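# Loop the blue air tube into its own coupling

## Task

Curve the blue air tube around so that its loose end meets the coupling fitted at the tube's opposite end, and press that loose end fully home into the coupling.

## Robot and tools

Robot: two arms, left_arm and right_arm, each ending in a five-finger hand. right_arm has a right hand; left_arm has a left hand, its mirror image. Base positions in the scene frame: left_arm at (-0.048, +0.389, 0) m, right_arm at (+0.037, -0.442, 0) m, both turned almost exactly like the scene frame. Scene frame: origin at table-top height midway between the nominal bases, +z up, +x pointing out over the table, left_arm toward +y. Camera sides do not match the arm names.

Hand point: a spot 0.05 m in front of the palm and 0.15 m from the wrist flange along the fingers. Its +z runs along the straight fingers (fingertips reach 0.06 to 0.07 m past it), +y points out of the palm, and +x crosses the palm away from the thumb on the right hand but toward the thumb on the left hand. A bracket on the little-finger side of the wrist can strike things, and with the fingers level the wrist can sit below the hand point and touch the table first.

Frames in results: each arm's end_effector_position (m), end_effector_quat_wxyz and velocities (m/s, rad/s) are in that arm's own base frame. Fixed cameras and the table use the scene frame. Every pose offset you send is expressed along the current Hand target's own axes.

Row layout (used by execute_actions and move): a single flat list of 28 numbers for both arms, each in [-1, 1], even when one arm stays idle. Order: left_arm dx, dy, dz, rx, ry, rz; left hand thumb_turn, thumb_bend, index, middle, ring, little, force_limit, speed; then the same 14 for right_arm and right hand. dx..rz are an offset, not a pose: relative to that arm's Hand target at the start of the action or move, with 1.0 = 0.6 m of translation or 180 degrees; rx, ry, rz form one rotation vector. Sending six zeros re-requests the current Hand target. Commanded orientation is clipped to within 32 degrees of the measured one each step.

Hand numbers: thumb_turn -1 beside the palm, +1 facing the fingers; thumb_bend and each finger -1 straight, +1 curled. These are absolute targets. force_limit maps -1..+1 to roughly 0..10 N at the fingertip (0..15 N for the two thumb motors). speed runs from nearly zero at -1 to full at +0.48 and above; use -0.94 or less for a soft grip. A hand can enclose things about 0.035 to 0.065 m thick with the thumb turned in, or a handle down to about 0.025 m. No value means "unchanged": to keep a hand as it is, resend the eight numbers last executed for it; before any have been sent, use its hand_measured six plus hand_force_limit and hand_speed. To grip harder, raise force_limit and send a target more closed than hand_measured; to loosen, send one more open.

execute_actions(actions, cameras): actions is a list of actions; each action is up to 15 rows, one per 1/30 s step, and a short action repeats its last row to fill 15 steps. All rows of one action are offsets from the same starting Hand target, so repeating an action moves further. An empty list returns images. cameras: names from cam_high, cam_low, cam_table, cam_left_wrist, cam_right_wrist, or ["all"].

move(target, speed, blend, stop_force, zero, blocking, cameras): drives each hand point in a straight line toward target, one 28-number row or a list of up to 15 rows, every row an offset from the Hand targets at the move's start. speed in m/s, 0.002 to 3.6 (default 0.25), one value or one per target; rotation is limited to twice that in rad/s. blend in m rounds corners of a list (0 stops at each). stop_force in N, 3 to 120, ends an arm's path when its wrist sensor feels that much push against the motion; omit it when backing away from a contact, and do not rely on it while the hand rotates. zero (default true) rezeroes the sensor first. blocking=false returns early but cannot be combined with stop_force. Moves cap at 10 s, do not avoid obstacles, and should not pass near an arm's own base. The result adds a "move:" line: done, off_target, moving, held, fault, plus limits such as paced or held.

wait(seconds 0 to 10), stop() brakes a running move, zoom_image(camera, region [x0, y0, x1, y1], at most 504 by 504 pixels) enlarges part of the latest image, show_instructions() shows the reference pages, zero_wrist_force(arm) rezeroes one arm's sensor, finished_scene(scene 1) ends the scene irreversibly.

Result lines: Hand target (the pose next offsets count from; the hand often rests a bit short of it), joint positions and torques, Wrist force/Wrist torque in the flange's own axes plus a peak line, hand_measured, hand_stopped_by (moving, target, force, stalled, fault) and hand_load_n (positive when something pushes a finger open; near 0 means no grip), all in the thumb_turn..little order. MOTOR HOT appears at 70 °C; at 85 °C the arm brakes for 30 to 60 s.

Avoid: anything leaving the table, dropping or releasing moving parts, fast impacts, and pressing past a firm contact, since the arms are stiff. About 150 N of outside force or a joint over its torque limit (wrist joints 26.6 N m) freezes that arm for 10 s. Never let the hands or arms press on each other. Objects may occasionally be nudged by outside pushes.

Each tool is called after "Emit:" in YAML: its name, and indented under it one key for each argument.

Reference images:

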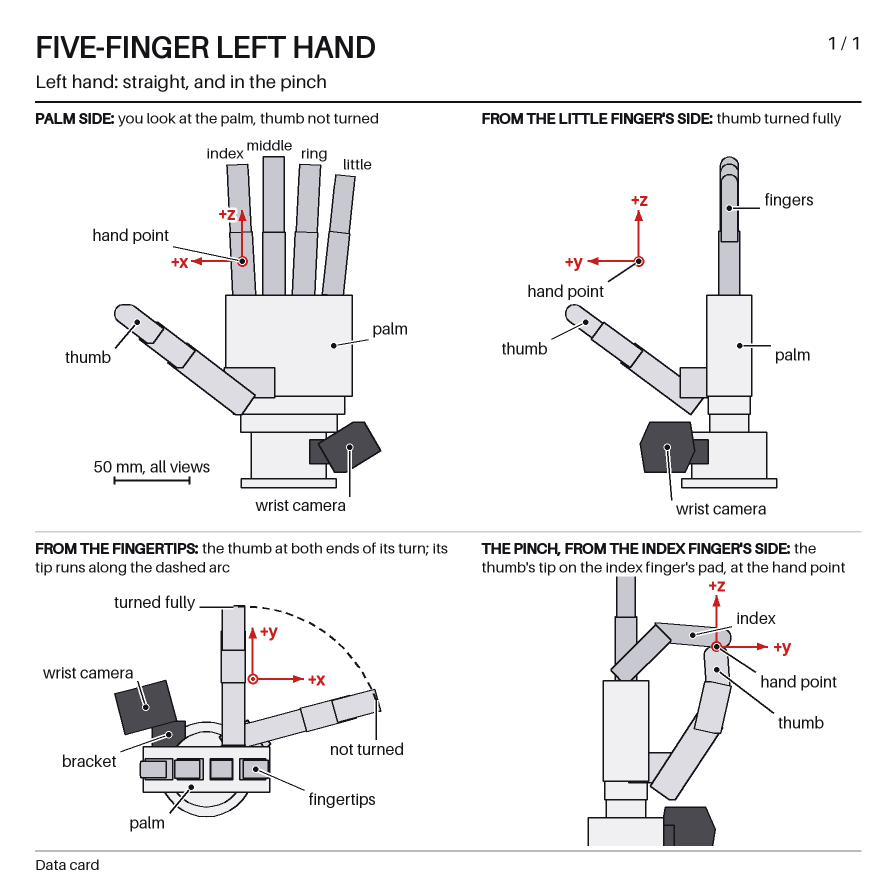

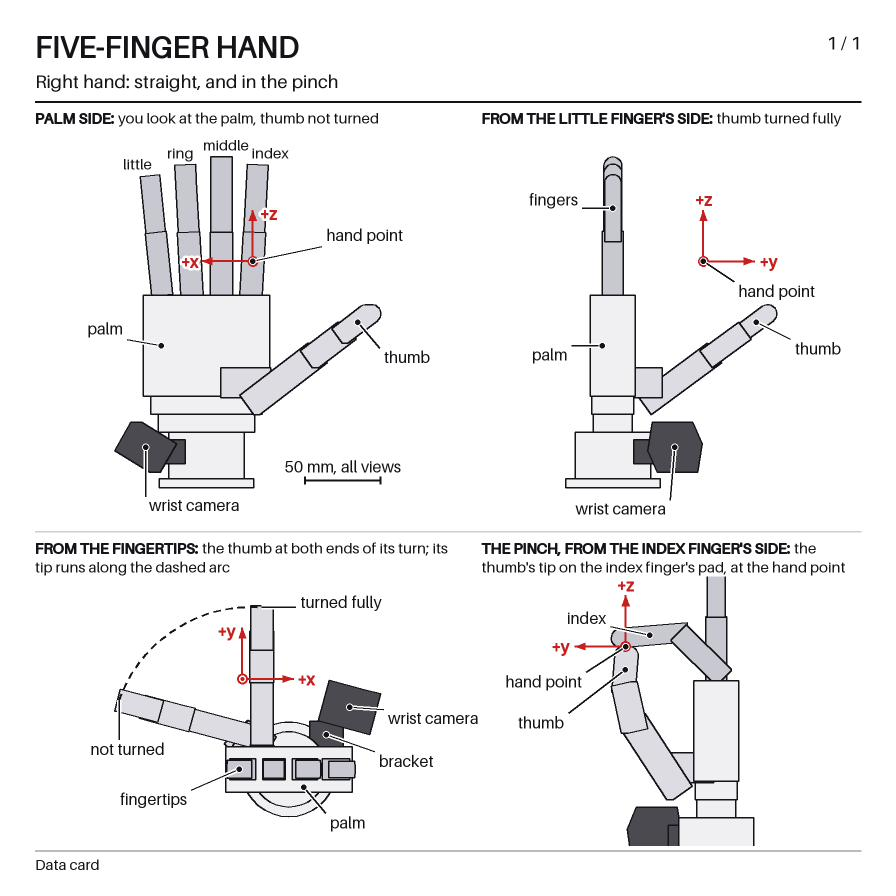

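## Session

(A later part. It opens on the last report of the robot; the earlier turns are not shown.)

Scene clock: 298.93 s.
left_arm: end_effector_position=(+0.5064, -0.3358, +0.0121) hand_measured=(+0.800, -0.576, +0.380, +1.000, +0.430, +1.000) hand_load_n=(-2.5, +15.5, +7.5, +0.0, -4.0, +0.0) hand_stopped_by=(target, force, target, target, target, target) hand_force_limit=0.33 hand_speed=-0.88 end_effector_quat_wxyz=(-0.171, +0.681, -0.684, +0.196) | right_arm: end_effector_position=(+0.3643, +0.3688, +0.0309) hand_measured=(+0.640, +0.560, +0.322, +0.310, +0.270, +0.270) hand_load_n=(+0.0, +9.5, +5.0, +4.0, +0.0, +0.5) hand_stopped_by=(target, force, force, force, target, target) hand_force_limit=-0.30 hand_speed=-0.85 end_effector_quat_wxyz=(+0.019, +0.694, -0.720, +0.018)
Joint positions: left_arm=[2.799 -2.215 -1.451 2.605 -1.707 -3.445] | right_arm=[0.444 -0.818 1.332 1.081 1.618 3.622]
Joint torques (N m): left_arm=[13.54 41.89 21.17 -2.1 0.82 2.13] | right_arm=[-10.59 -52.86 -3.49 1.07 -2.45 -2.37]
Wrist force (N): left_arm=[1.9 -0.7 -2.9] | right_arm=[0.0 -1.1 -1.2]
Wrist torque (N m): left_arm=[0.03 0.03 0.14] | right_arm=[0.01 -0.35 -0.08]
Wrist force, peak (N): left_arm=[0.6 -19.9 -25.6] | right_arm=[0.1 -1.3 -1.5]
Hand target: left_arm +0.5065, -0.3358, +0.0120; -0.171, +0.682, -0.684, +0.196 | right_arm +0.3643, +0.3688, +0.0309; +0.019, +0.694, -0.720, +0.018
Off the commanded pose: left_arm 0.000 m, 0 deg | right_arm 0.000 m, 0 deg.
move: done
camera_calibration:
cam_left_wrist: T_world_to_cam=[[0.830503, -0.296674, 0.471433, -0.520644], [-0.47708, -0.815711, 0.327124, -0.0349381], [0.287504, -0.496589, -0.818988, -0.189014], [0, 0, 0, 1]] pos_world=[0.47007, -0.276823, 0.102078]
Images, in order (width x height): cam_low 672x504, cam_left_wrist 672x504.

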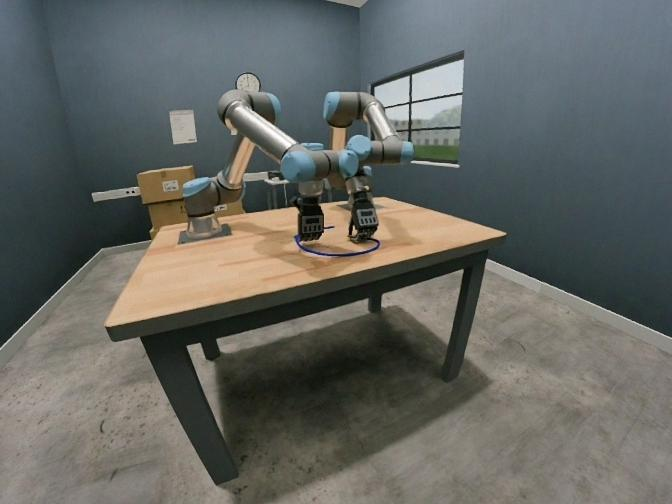

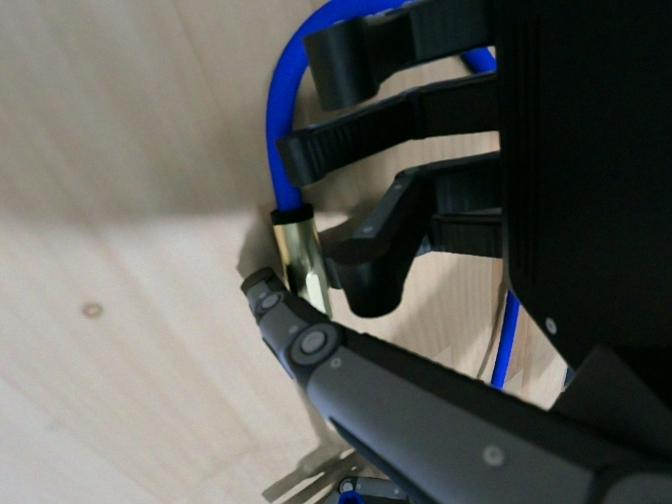

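Emit:
move:
  target: [-0.0004,-0.0066,-0.0116,0,0,0,0.8,0.0,0.38,1,0.38,1,0.33,-0.88,0,0,0,0,0,0,0.64,0.95,0.7,0.7,0.27,0.27,-0.3,-0.85]
  speed: 0.05
  cameras: ["cam_left_wrist"]

Emit:
zoom_image:
  camera: "cam_left_wrist"
  region: [260, 190, 350, 330]

Scene clock: 299.80 s.
left_arm: end_effector_position=(+0.5064, -0.3353, +0.0202) hand_measured=(+0.800, -0.576, +0.380, +1.000, +0.428, +1.000) hand_load_n=(-4.0, +16.5, +8.0, +0.0, +0.0, +0.0) hand_stopped_by=(target, force, target, target, target, target) hand_force_limit=0.33 hand_speed=-0.88 end_effector_quat_wxyz=(-0.171, +0.682, -0.684, +0.196) | right_arm: end_effector_position=(+0.3643, +0.3688, +0.0309) hand_measured=(+0.640, +0.560, +0.322, +0.310, +0.270, +0.270) hand_load_n=(-0.5, +9.5, +5.5, +4.0, +0.0, +0.5) hand_stopped_by=(target, force, force, force, target, target) hand_force_limit=-0.30 hand_speed=-0.85 end_effector_quat_wxyz=(+0.019, +0.694, -0.720, +0.018)
Joint positions: left_arm=[2.8 -2.204 -1.445 2.589 -1.706 -3.444] | right_arm=[0.444 -0.818 1.332 1.081 1.618 3.622]
Joint torques (N m): left_arm=[10.75 36.68 18.6 -0.48 0.75 1.95] | right_arm=[-10.24 -51.98 -4.01 0.96 -2.23 -2.2]
Wrist force (N): left_arm=[0.8 0.6 -0.7] | right_arm=[0.1 -1.2 -0.9]
Wrist torque (N m): left_arm=[0.01 0.17 -0.01] | right_arm=[-0.02 -0.37 -0.08]
Wrist force, peak (N): left_arm=[2.2 -0.6 -2.9] | right_arm=[0.0 -1.5 -1.2]
Hand target: left_arm +0.5064, -0.3353, +0.0200; -0.171, +0.682, -0.684, +0.196 | right_arm +0.3643, +0.3688, +0.0309; +0.019, +0.694, -0.720, +0.018
Off the commanded pose: left_arm 0.000 m, 0 deg | right_arm 0.000 m, 0 deg.
move: done
camera_calibration:
cam_left_wrist: T_world_to_cam=[[0.830479, -0.296633, 0.471501, -0.524216], [-0.477067, -0.815735, 0.327085, -0.0372362], [0.287595, -0.496575, -0.818964, -0.182145], [0, 0, 0, 1]] pos_world=[0.46997, -0.276323, 0.110178]
Images, in order (width x height): cam_left_wrist 672x504.

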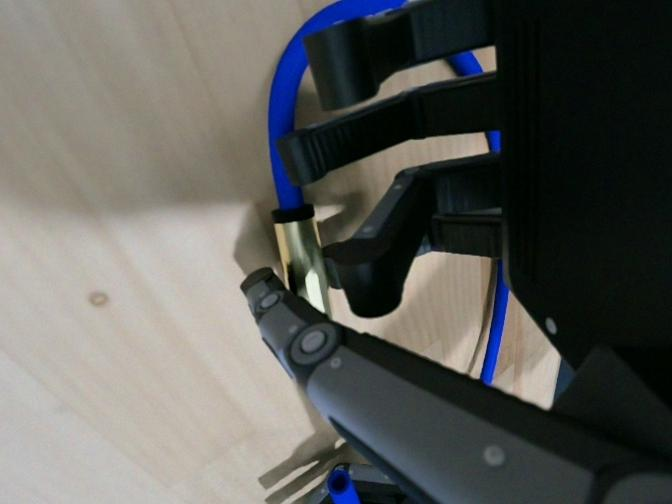

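Scaled by 3.600.

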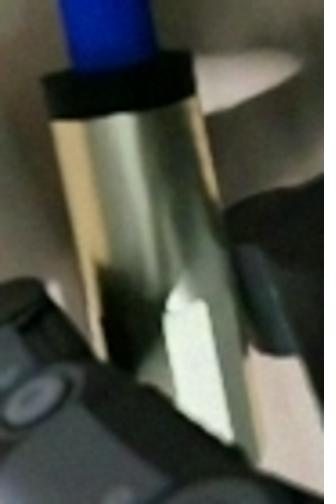

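Emit:
zoom_image:
  camera: "cam_left_wrist"
  region: [290, 434, 390, 504]

Scaled by 5.040.

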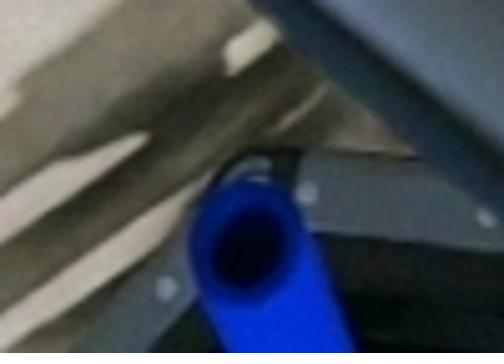

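Emit:
zoom_image:
  camera: "cam_left_wrist"
  region: [300, 454, 370, 504]

Emit:
wait:
  seconds: 0.1
  cameras: ["cam_low","cam_high","cam_table"]

Emit:
zoom_image:
  camera: "cam_low"
  region: [296, 200, 366, 250]

Scaled by 7.200.

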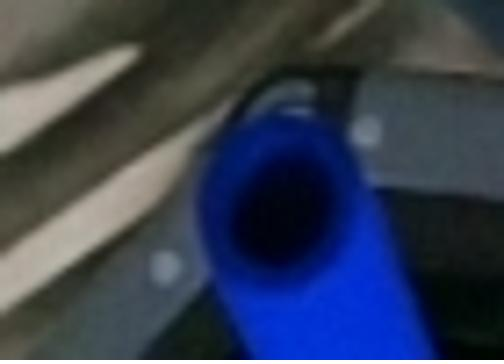

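Scene clock: 302.77 s.
left_arm: end_effector_position=(+0.5064, -0.3353, +0.0200) hand_measured=(+0.800, -0.576, +0.380, +1.000, +0.428, +1.000) hand_load_n=(-4.0, +16.0, +8.0, +0.0, +0.0, +0.0) hand_stopped_by=(target, force, target, target, target, target) hand_force_limit=0.33 hand_speed=-0.88 end_effector_quat_wxyz=(-0.171, +0.682, -0.684, +0.196) | right_arm: end_effector_position=(+0.3643, +0.3688, +0.0309) hand_measured=(+0.640, +0.560, +0.322, +0.310, +0.270, +0.270) hand_load_n=(-0.5, +9.5, +5.5, +3.5, +0.5, +0.0) hand_stopped_by=(target, force, force, force, target, target) hand_force_limit=-0.30 hand_speed=-0.85 end_effector_quat_wxyz=(+0.019, +0.694, -0.720, +0.018)
Joint positions: left_arm=[2.8 -2.205 -1.445 2.589 -1.706 -3.444] | right_arm=[0.444 -0.818 1.332 1.081 1.618 3.622]
Joint torques (N m): left_arm=[-6.29 34.83 9.87 0.87 -0.91 -1.76] | right_arm=[-9.98 -51.49 -4.84 1.27 -2.34 -2.11]
Wrist force (N): left_arm=[1.0 0.7 -0.8] | right_arm=[0.2 -1.2 -1.4]
Wrist torque (N m): left_arm=[0.03 0.14 0.01] | right_arm=[0.01 -0.38 -0.07]
Wrist force, peak (N): left_arm=[1.1 0.7 -1.0] | right_arm=[-0.2 -1.5 -1.3]
Hand target: left_arm +0.5064, -0.3353, +0.0200; -0.171, +0.682, -0.684, +0.196 | right_arm +0.3643, +0.3688, +0.0309; +0.019, +0.694, -0.720, +0.018
Off the commanded pose: left_arm 0.000 m, 0 deg | right_arm 0.000 m, 0 deg.
wait: 0.10 s; at rest from the start
Images, in order (width x height): cam_high 672x504, cam_low 672x504, cam_table 672x504.

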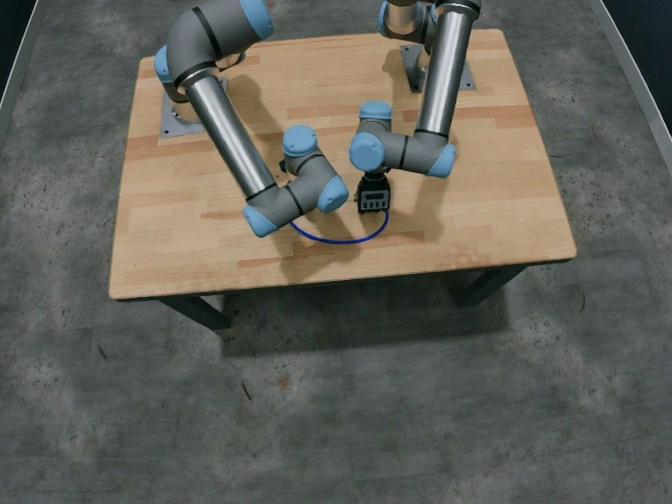

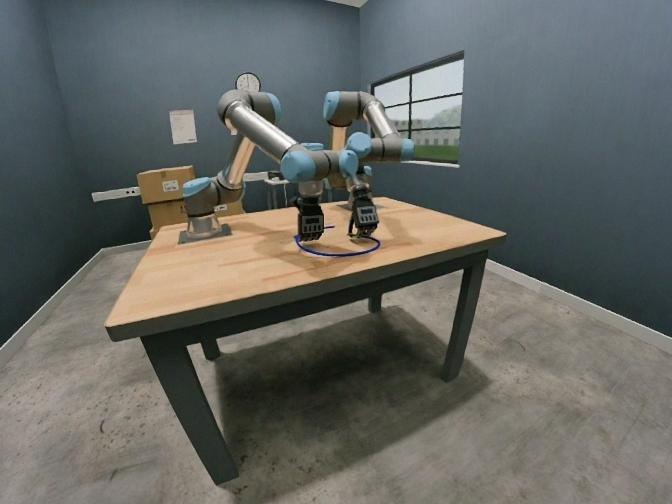

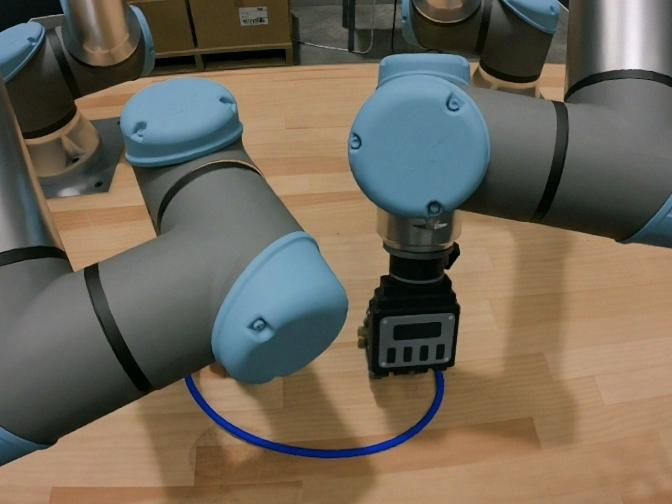

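Scaled by 7.200.

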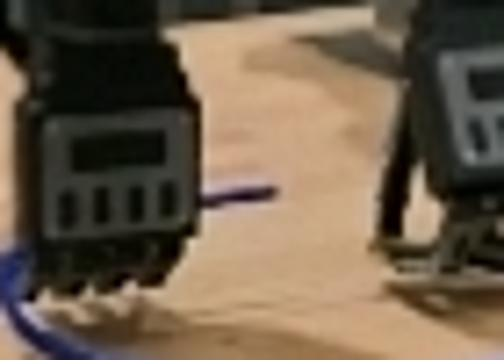

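Emit:
move:
  target: [0.0018,-0.0258,-0.0447,0.0816,-0.0635,-0.0188,0.8,0.0,0.38,1,0.38,1,0.33,-0.88,0,0,0,0,0,0,0.64,0.95,0.7,0.7,0.27,0.27,-0.3,-0.85]
  speed: 0.08
  cameras: ["all"]

Emit:
zoom_image:
  camera: "cam_left_wrist"
  region: [260, 190, 350, 330]

Emit:
zoom_image:
  camera: "cam_left_wrist"
  region: [270, 380, 400, 504]

Scene clock: 306.07 s.
left_arm: end_effector_position=(+0.5063, -0.3355, +0.0510) hand_measured=(+0.800, -0.576, +0.380, +1.000, +0.428, +1.000) hand_load_n=(-4.5, +18.0, +7.0, +0.0, +0.0, +0.0) hand_stopped_by=(target, force, target, target, target, target) hand_force_limit=0.33 hand_speed=-0.88 end_effector_quat_wxyz=(-0.318, +0.690, -0.613, +0.218) | right_arm: end_effector_position=(+0.3643, +0.3688, +0.0309) hand_measured=(+0.640, +0.560, +0.322, +0.310, +0.270, +0.270) hand_load_n=(-0.5, +9.5, +5.5, +4.0, +0.0, +0.5) hand_stopped_by=(target, force, force, force, target, target) hand_force_limit=-0.30 hand_speed=-0.85 end_effector_quat_wxyz=(+0.019, +0.694, -0.720, +0.018)
Joint positions: left_arm=[2.659 -2.131 -1.517 2.725 -2.063 -3.575] | right_arm=[0.444 -0.818 1.332 1.081 1.618 3.622]
Joint torques (N m): left_arm=[11.54 32.49 25.51 -4.02 -0.82 2.06] | right_arm=[-9.42 -51.08 -5.82 1.55 -2.09 -1.93]
Wrist force (N): left_arm=[0.1 0.2 -1.2] | right_arm=[0.0 -1.2 -1.4]
Wrist torque (N m): left_arm=[0.13 0.18 0.04] | right_arm=[0.03 -0.33 -0.08]
Wrist force, peak (N): left_arm=[0.5 0.3 -1.6] | right_arm=[0.0 -1.4 -1.6]
Hand target: left_arm +0.5063, -0.3354, +0.0510; -0.318, +0.690, -0.613, +0.218 | right_arm +0.3643, +0.3688, +0.0309; +0.019, +0.694, -0.720, +0.018
Off the commanded pose: left_arm 0.000 m, 0 deg | right_arm 0.000 m, 0 deg.
move: done
camera_calibration:
cam_left_wrist: T_world_to_cam=[[0.73333, -0.248725, 0.632743, -0.481679], [-0.391692, -0.915264, 0.094178, -0.112285], [0.555702, -0.316904, -0.768614, -0.234978], [0, 0, 0, 1]] pos_world=[0.439826, -0.297041, 0.134746]
cam_right_wrist: T_world_to_cam=[[-0.977662, -0.206857, -0.0372576, 0.438395], [-0.198668, 0.851581, 0.485119, -0.259057], [-0.0686224, 0.481684, -0.873654, -0.0135706], [0, 0, 0, 1]] pos_world=[0.376205, 0.31783, 0.130151]

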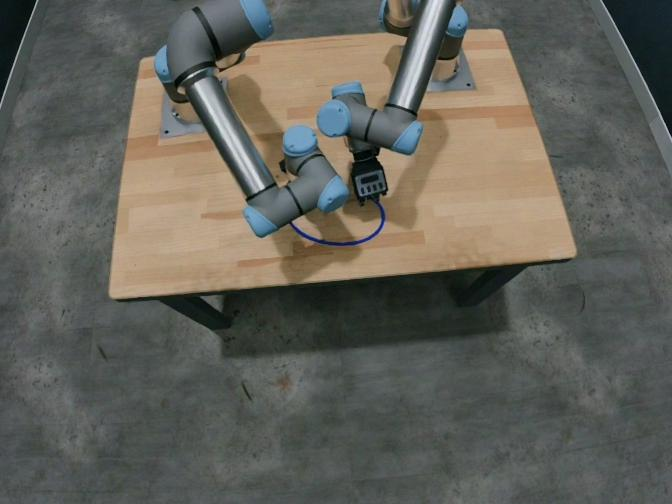

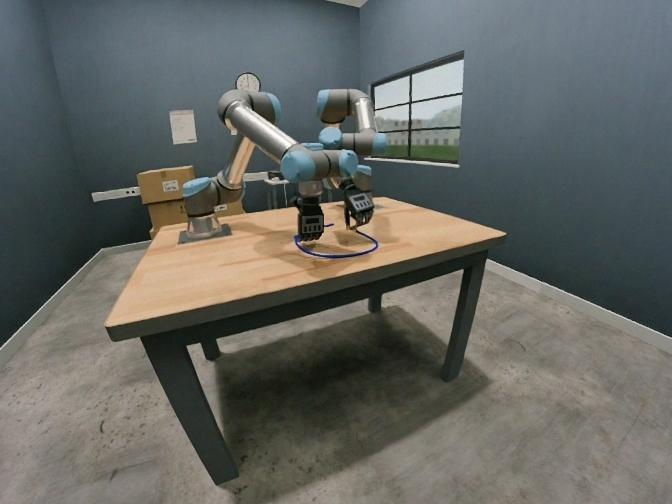

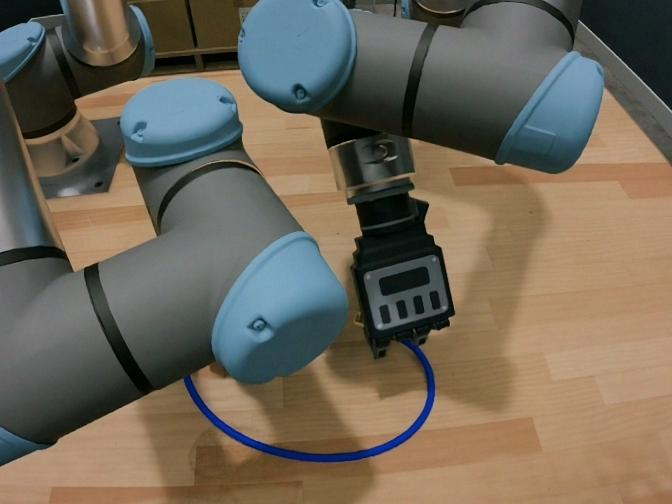

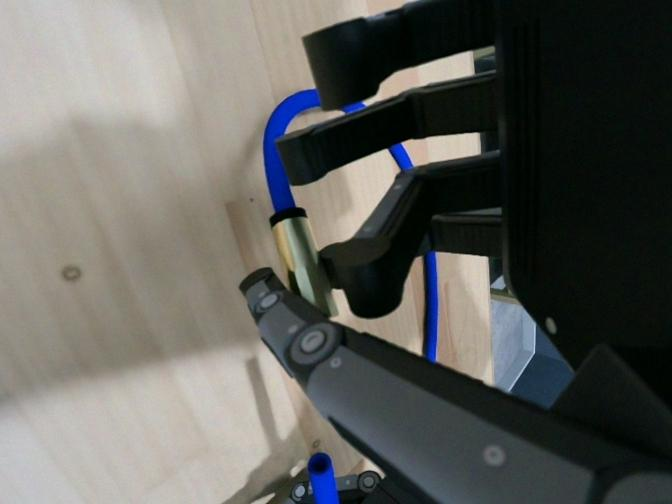

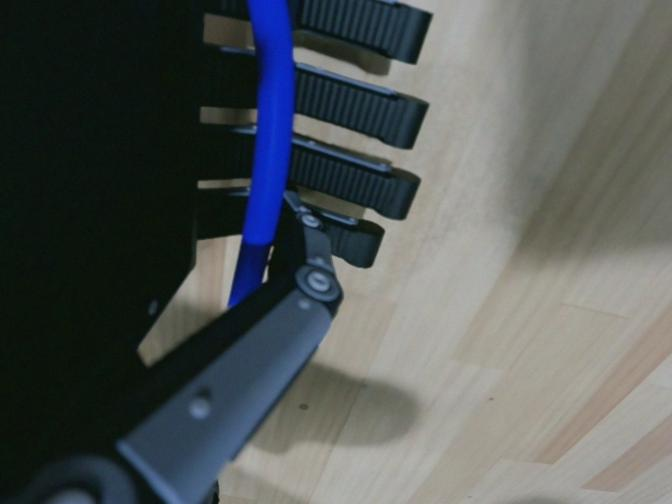

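Scaled by 3.600.

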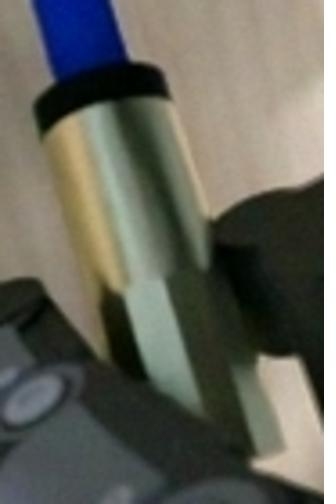

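Scaled by 3.877.

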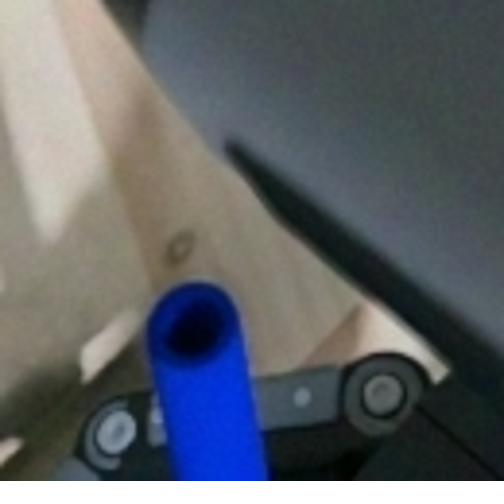

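Emit:
move:
  target: [0.0012,0.0094,0.0095,0,0,0,0.8,0.0,0.38,1,0.38,1,0.33,-0.88,0,0,0,0,0.0333,0,0.64,0.95,0.7,0.7,0.27,0.27,-0.3,-0.85]
  speed: 0.08
  cameras: ["cam_low","cam_left_wrist","cam_right_wrist","cam_table"]

Emit:
zoom_image:
  camera: "cam_left_wrist"
  region: [260, 190, 350, 330]

Emit:
zoom_image:
  camera: "cam_low"
  region: [286, 195, 386, 265]

Scene clock: 307.47 s.
left_arm: end_effector_position=(+0.5064, -0.3354, +0.0500) hand_measured=(+0.800, -0.576, +0.380, +1.000, +0.428, +1.000) hand_load_n=(-4.5, +17.5, +6.5, +0.0, +0.0, +0.0) hand_stopped_by=(target, force, target, target, target, target) hand_force_limit=0.33 hand_speed=-0.88 end_effector_quat_wxyz=(-0.318, +0.690, -0.613, +0.218) | right_arm: end_effector_position=(+0.3643, +0.3687, +0.0309) hand_measured=(+0.640, +0.560, +0.322, +0.310, +0.270, +0.270) hand_load_n=(+0.0, +9.5, +5.5, +4.0, +0.0, +0.5) hand_stopped_by=(target, force, force, force, target, target) hand_force_limit=-0.30 hand_speed=-0.85 end_effector_quat_wxyz=(+0.023, +0.694, -0.719, +0.023)
Joint positions: left_arm=[2.659 -2.132 -1.518 2.727 -2.063 -3.575] | right_arm=[0.449 -0.813 1.323 1.091 1.629 3.628]
Joint torques (N m): left_arm=[11.27 38.68 14.23 -0.15 -1.75 2.25] | right_arm=[-5.64 -49.41 -5.66 0.7 -2.55 -0.15]
Wrist force (N): left_arm=[0.4 0.2 -1.3] | right_arm=[0.1 -1.2 -1.2]
Wrist torque (N m): left_arm=[0.15 0.15 0.04] | right_arm=[0.03 -0.35 -0.09]
Wrist force, peak (N): left_arm=[0.3 -0.1 -1.4] | right_arm=[0.7 -1.6 -1.7]
Hand target: left_arm +0.5064, -0.3354, +0.0501; -0.318, +0.690, -0.613, +0.218 (not the last commanded pose) | right_arm +0.3643, +0.3687, +0.0309; +0.023, +0.694, -0.719, +0.023 (not the last commanded pose)
Off the commanded pose: left_arm 0.007 m, 0 deg | right_arm 0.000 m, 5 deg.
move: held (left_arm, right_arm; a check stopped the path); limits=held
pose unreachable (left arm): on one or more control steps of this call, first in action 0 (counted from 0), this arm could not follow its commanded pose, so it was not sent that pose on those steps. It may still have moved: this result reports where it is.
cause: moving toward the commanded pose would bring a part of the arm too close to another arm (a part of this arm just beyond joint 4 (wrist 1) and a part of the right arm just beyond its joint 5 (wrist 2), along the way the arms are being sent, or toward where that arm still pushes).
pose unreachable (right arm): on one or more control steps of this call, first in action 0 (counted from 0), this arm could not follow its commanded pose, so it was not sent that pose on those steps. It may still have moved: this result reports where it is.
cause: moving toward the commanded pose would bring a part of the arm too close to another arm (a part of this arm just beyond joint 5 (wrist 2) and a part of the left arm just beyond its joint 4 (wrist 1), along the way the arms are being sent, or toward where that arm still pushes).
camera_calibration:
cam_left_wrist: T_world_to_cam=[[0.73341, -0.248719, 0.632652, -0.481179], [-0.391552, -0.915336, 0.0940588, -0.112136], [0.555694, -0.3167, -0.768703, -0.235618], [0, 0, 0, 1]] pos_world=[0.439926, -0.296941, 0.133846]
cam_right_wrist: T_world_to_cam=[[-0.977681, -0.20729, -0.0342069, 0.438528], [-0.198466, 0.857838, 0.474052, -0.261089], [-0.068922, 0.470261, -0.879832, -0.00898457], [0, 0, 0, 1]] pos_world=[0.376304, 0.319099, 0.130865]
Images, in order (width x height): cam_low 672x504, cam_table 672x504, cam_left_wrist 672x504, cam_right_wrist 672x504.

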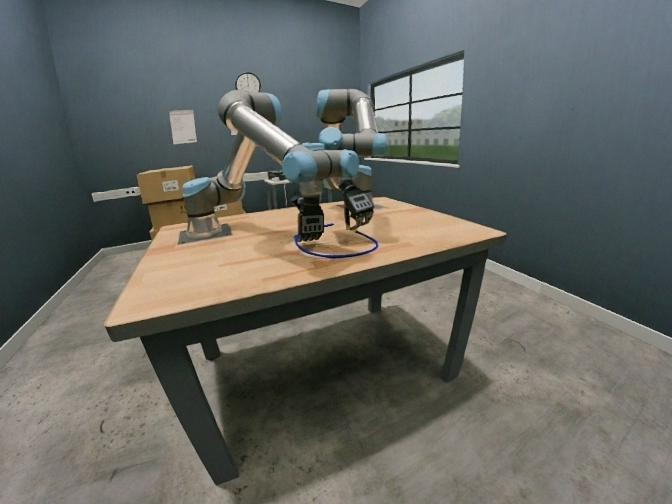

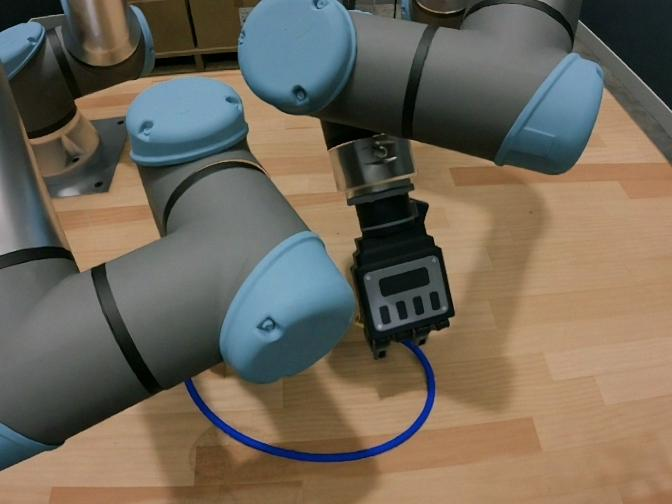

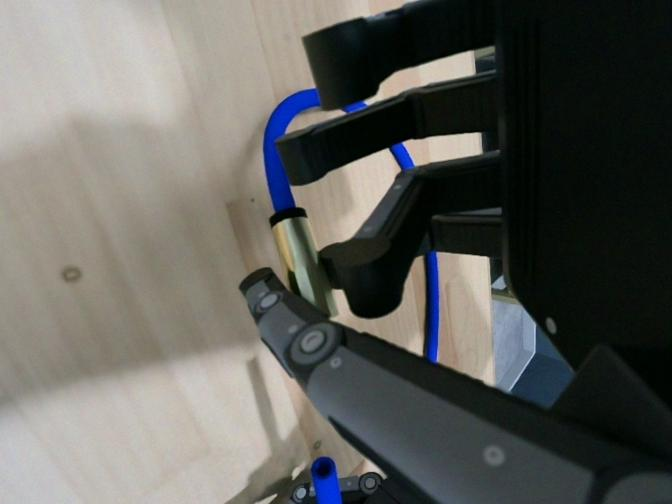

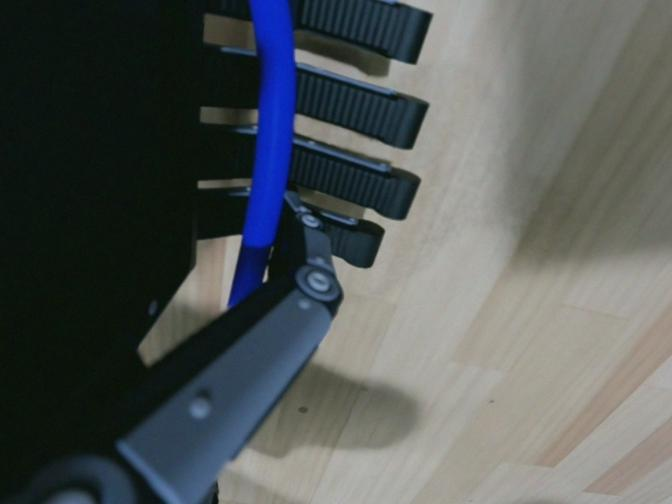

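Scaled by 3.600.

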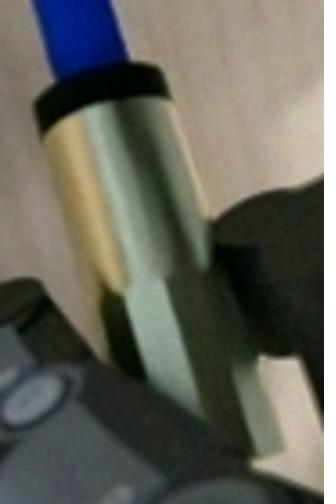

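Scaled by 5.040.

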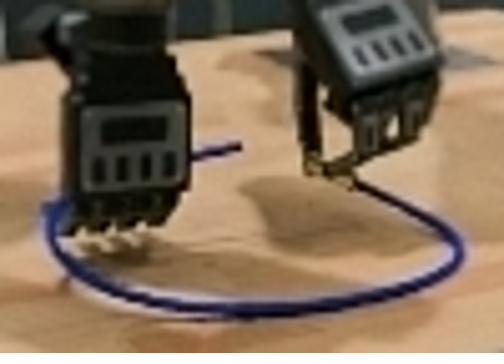

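Emit:
move:
  target: [0,0,0,0,0,0,0.8,0.0,0.38,1,0.38,1,0.33,-0.88,0.002,0,-0.0316,-0.111,0.0347,0.0061,0.64,0.95,0.7,0.7,0.27,0.27,-0.3,-0.85]
  speed: 0.08
  cameras: ["all"]

Emit:
zoom_image:
  camera: "cam_left_wrist"
  region: [260, 190, 350, 330]

Emit:
zoom_image:
  camera: "cam_low"
  region: [286, 195, 386, 265]

Scene clock: 312.70 s.
left_arm: end_effector_position=(+0.5064, -0.3354, +0.0501) hand_measured=(+0.800, -0.576, +0.380, +1.000, +0.428, +1.000) hand_load_n=(-4.5, +18.0, +6.0, +0.0, +0.0, +0.0) hand_stopped_by=(target, force, target, target, target, target) hand_force_limit=0.33 hand_speed=-0.88 end_effector_quat_wxyz=(-0.318, +0.690, -0.613, +0.218) | right_arm: end_effector_position=(+0.3644, +0.3688, +0.0499) hand_measured=(+0.640, +0.560, +0.322, +0.310, +0.270, +0.270) hand_load_n=(-0.5, +9.5, +5.5, +4.0, +0.0, +0.0) hand_stopped_by=(target, force, force, force, target, target) hand_force_limit=-0.30 hand_speed=-0.85 end_effector_quat_wxyz=(+0.182, +0.670, -0.717, -0.065)
Joint positions: left_arm=[2.659 -2.132 -1.518 2.727 -2.063 -3.575] | right_arm=[0.418 -0.592 1.043 1.508 1.568 3.626]
Joint torques (N m): left_arm=[7.37 46.4 27.35 -2.96 -1.75 2.02] | right_arm=[4.8 -56.2 -3.41 2.59 3 -1.83]
Wrist force (N): left_arm=[0.4 0.1 -1.3] | right_arm=[0.2 -0.9 -1.4]
Wrist torque (N m): left_arm=[0.11 0.17 0.04] | right_arm=[0.12 -0.37 0.13]
Wrist force, peak (N): left_arm=[0.1 0.2 -1.6] | right_arm=[0.1 -1.0 -1.9]
Hand target: left_arm +0.5064, -0.3354, +0.0501; -0.318, +0.690, -0.613, +0.218 | right_arm +0.3643, +0.3688, +0.0499; +0.182, +0.670, -0.717, -0.064
Off the commanded pose: left_arm 0.000 m, 0 deg | right_arm 0.000 m, 0 deg.
move: done
camera_calibration:
cam_left_wrist: T_world_to_cam=[[0.73337, -0.248696, 0.632708, -0.481162], [-0.39153, -0.915348, 0.0940287, -0.112146], [0.555763, -0.316682, -0.768661, -0.235649], [0, 0, 0, 1]] pos_world=[0.439926, -0.296941, 0.133846]
cam_right_wrist: T_world_to_cam=[[-0.934324, -0.152614, 0.322099, 0.385478], [-0.00176675, 0.905665, 0.42399, -0.356851], [-0.356421, 0.395575, -0.846454, 0.138379], [0, 0, 0, 1]] pos_world=[0.408852, 0.327278, 0.144271]

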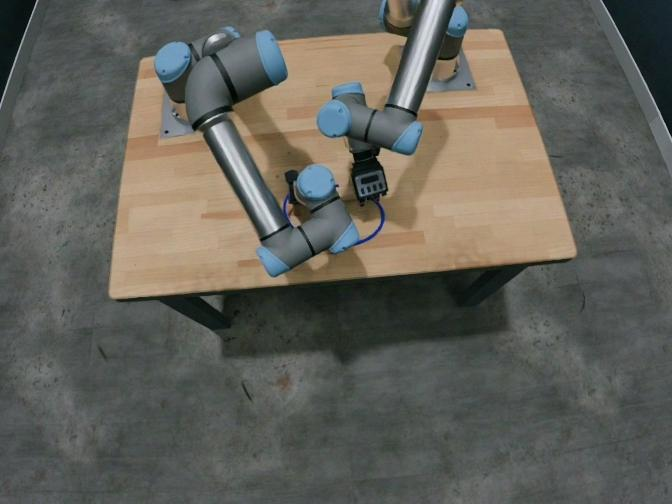

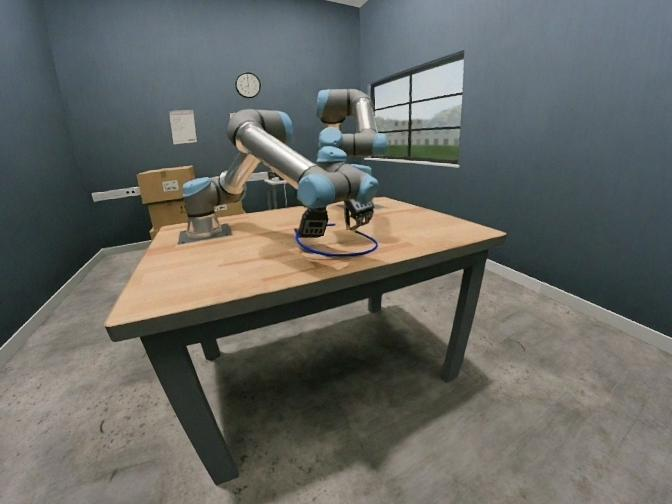

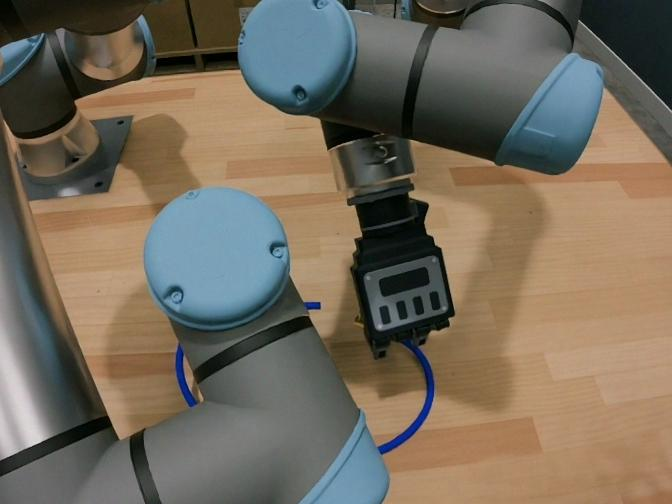

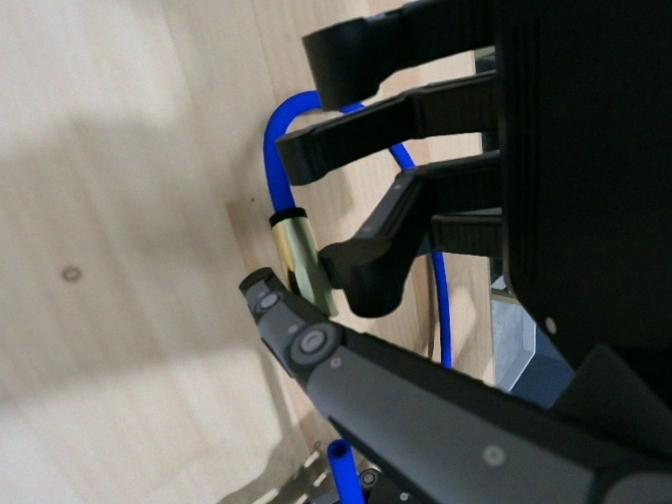

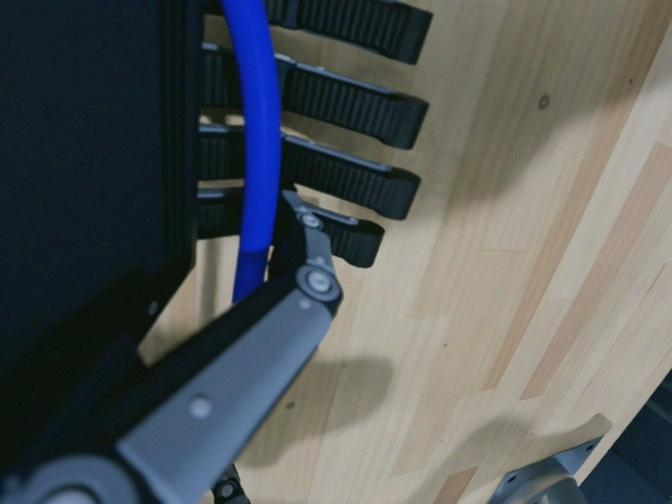

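Scaled by 3.600.

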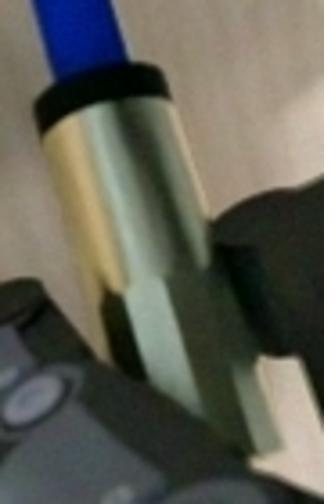

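Scaled by 5.040.

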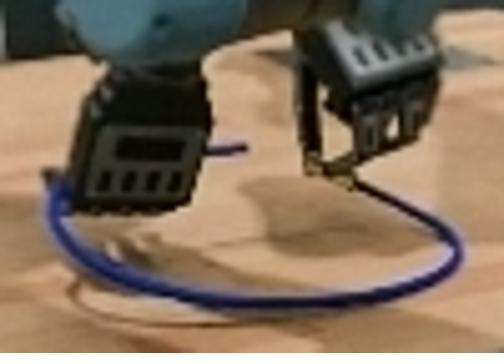

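Emit:
zoom_image:
  camera: "cam_low"
  region: [326, 205, 386, 250]

Scaled by 8.400.

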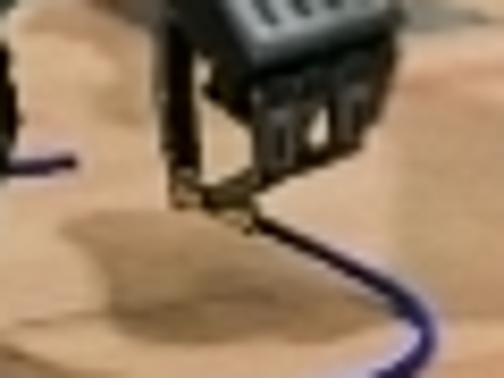

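Emit:
move:
  target:
    - [0.0044,0.0352,0.0352,-0.0813,0.0479,0.0166,0.8,0.0,0.38,1,0.38,1,0.33,-0.88,0,0,0,0,0,0,0.64,0.95,0.7,0.7,0.27,0.27,-0.3,-0.85]
    - [0.0055,0.0446,0.0446,-0.0813,0.0479,0.0166,0.8,0.0,0.38,1,0.38,1,0.33,-0.88,0,0,0,0,0,0,0.64,0.95,0.7,0.7,0.27,0.27,-0.3,-0.85]
  speed: 0.07
  cameras: ["all"]

Emit:
zoom_image:
  camera: "cam_left_wrist"
  region: [260, 190, 350, 330]

Emit:
zoom_image:
  camera: "cam_low"
  region: [326, 205, 386, 250]

Scene clock: 319.37 s.
left_arm: end_effector_position=(+0.5064, -0.3353, +0.0120) hand_measured=(+0.800, -0.576, +0.380, +1.000, +0.430, +1.000) hand_load_n=(-7.5, +18.5, +10.0, +0.0, -3.5, +0.0) hand_stopped_by=(target, force, target, target, target, target) hand_force_limit=0.33 hand_speed=-0.88 end_effector_quat_wxyz=(-0.186, +0.690, -0.675, +0.181) | right_arm: end_effector_position=(+0.3643, +0.3688, +0.0499) hand_measured=(+0.640, +0.560, +0.322, +0.310, +0.270, +0.270) hand_load_n=(-0.5, +9.5, +5.0, +4.0, +0.0, +0.5) hand_stopped_by=(target, force, force, force, target, target) hand_force_limit=-0.30 hand_speed=-0.85 end_effector_quat_wxyz=(+0.182, +0.670, -0.717, -0.064)
Joint positions: left_arm=[2.779 -2.228 -1.429 2.578 -1.762 -3.478] | right_arm=[0.418 -0.592 1.043 1.509 1.568 3.626]
Joint torques (N m): left_arm=[-8.48 49.1 24.79 -4.35 0.05 -2.38] | right_arm=[8.19 -58.75 -4.55 1.7 3 2.16]
Wrist force (N): left_arm=[1.4 -0.3 -2.2] | right_arm=[0.2 -0.8 -1.5]
Wrist torque (N m): left_arm=[0.08 0.08 0.11] | right_arm=[0.13 -0.35 0.12]
Wrist force, peak (N): left_arm=[2.3 -0.6 -2.9] | right_arm=[0.4 -0.7 -1.9]
Hand target: left_arm +0.5065, -0.3353, +0.0121; -0.186, +0.690, -0.675, +0.181 | right_arm +0.3643, +0.3688, +0.0499; +0.182, +0.670, -0.717, -0.064
Off the commanded pose: left_arm 0.000 m, 0 deg | right_arm 0.000 m, 0 deg.
move: done
camera_calibration:
cam_left_wrist: T_world_to_cam=[[0.840838, -0.283405, 0.461165, -0.521103], [-0.447729, -0.842937, 0.298322, -0.0581478], [0.304187, -0.457318, -0.835662, -0.183907], [0, 0, 0, 1]] pos_world=[0.468071, -0.280802, 0.103977]
cam_right_wrist: T_world_to_cam=[[-0.934286, -0.15267, 0.322183, 0.38539], [-0.0018923, 0.905787, 0.423729, -0.356892], [-0.35652, 0.395274, -0.846553, 0.138458], [0, 0, 0, 1]] pos_world=[0.408752, 0.327377, 0.144271]

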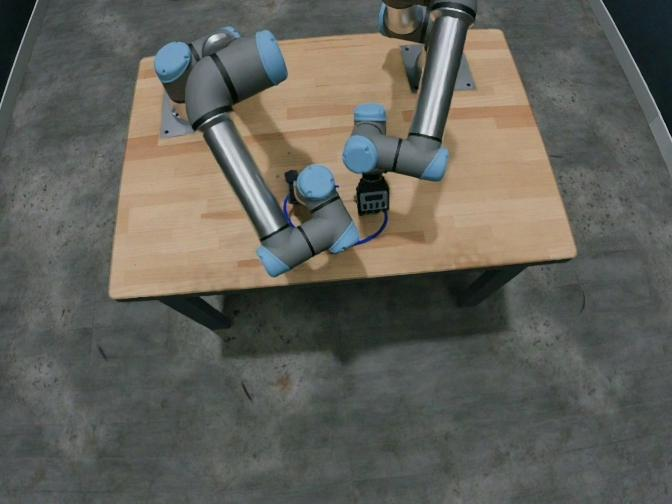

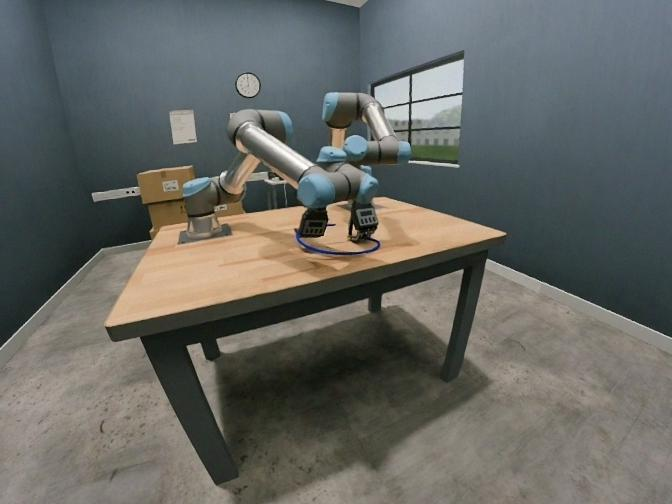

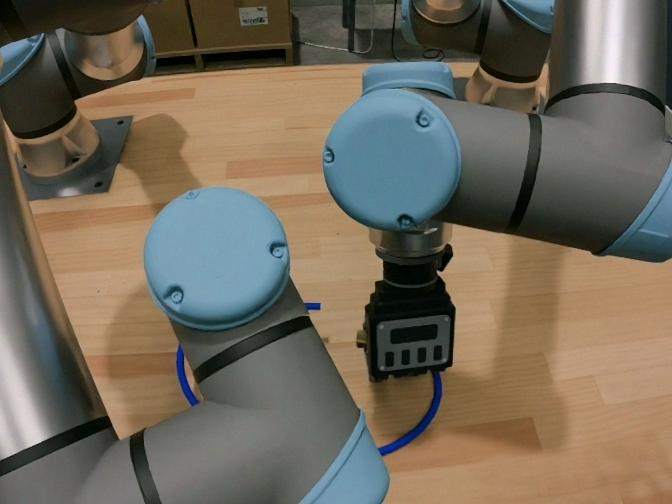

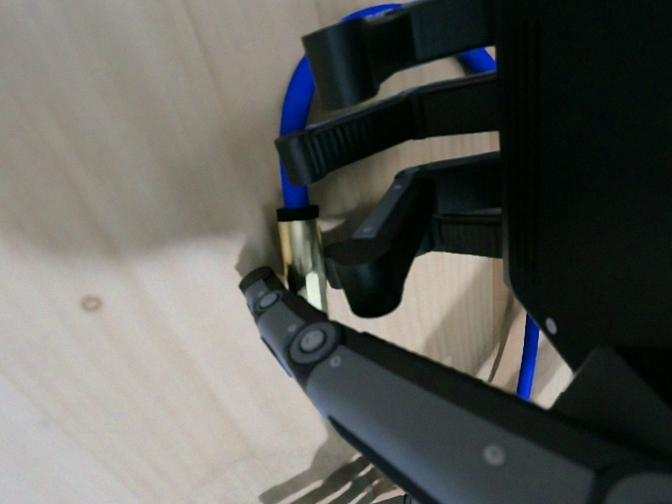

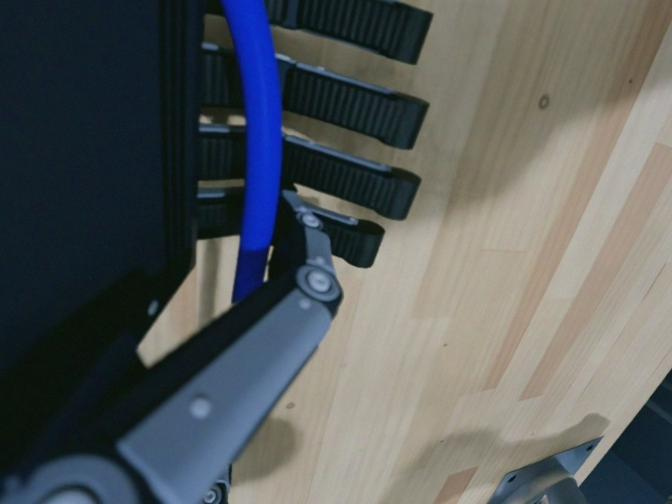

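Scaled by 3.600.

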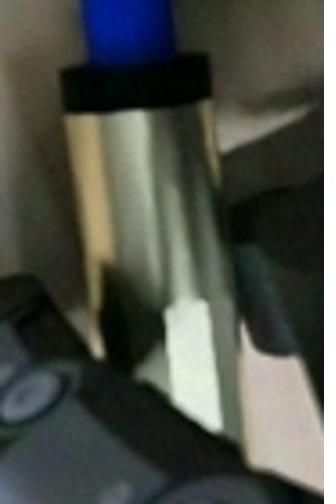

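Scaled by 8.400.

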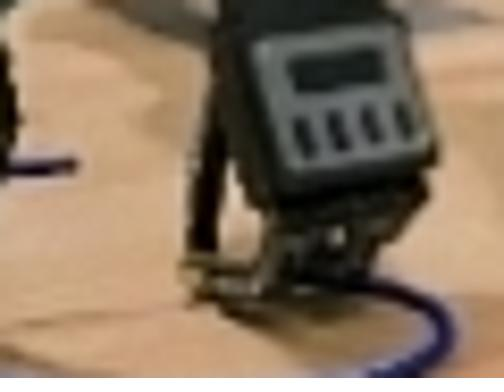

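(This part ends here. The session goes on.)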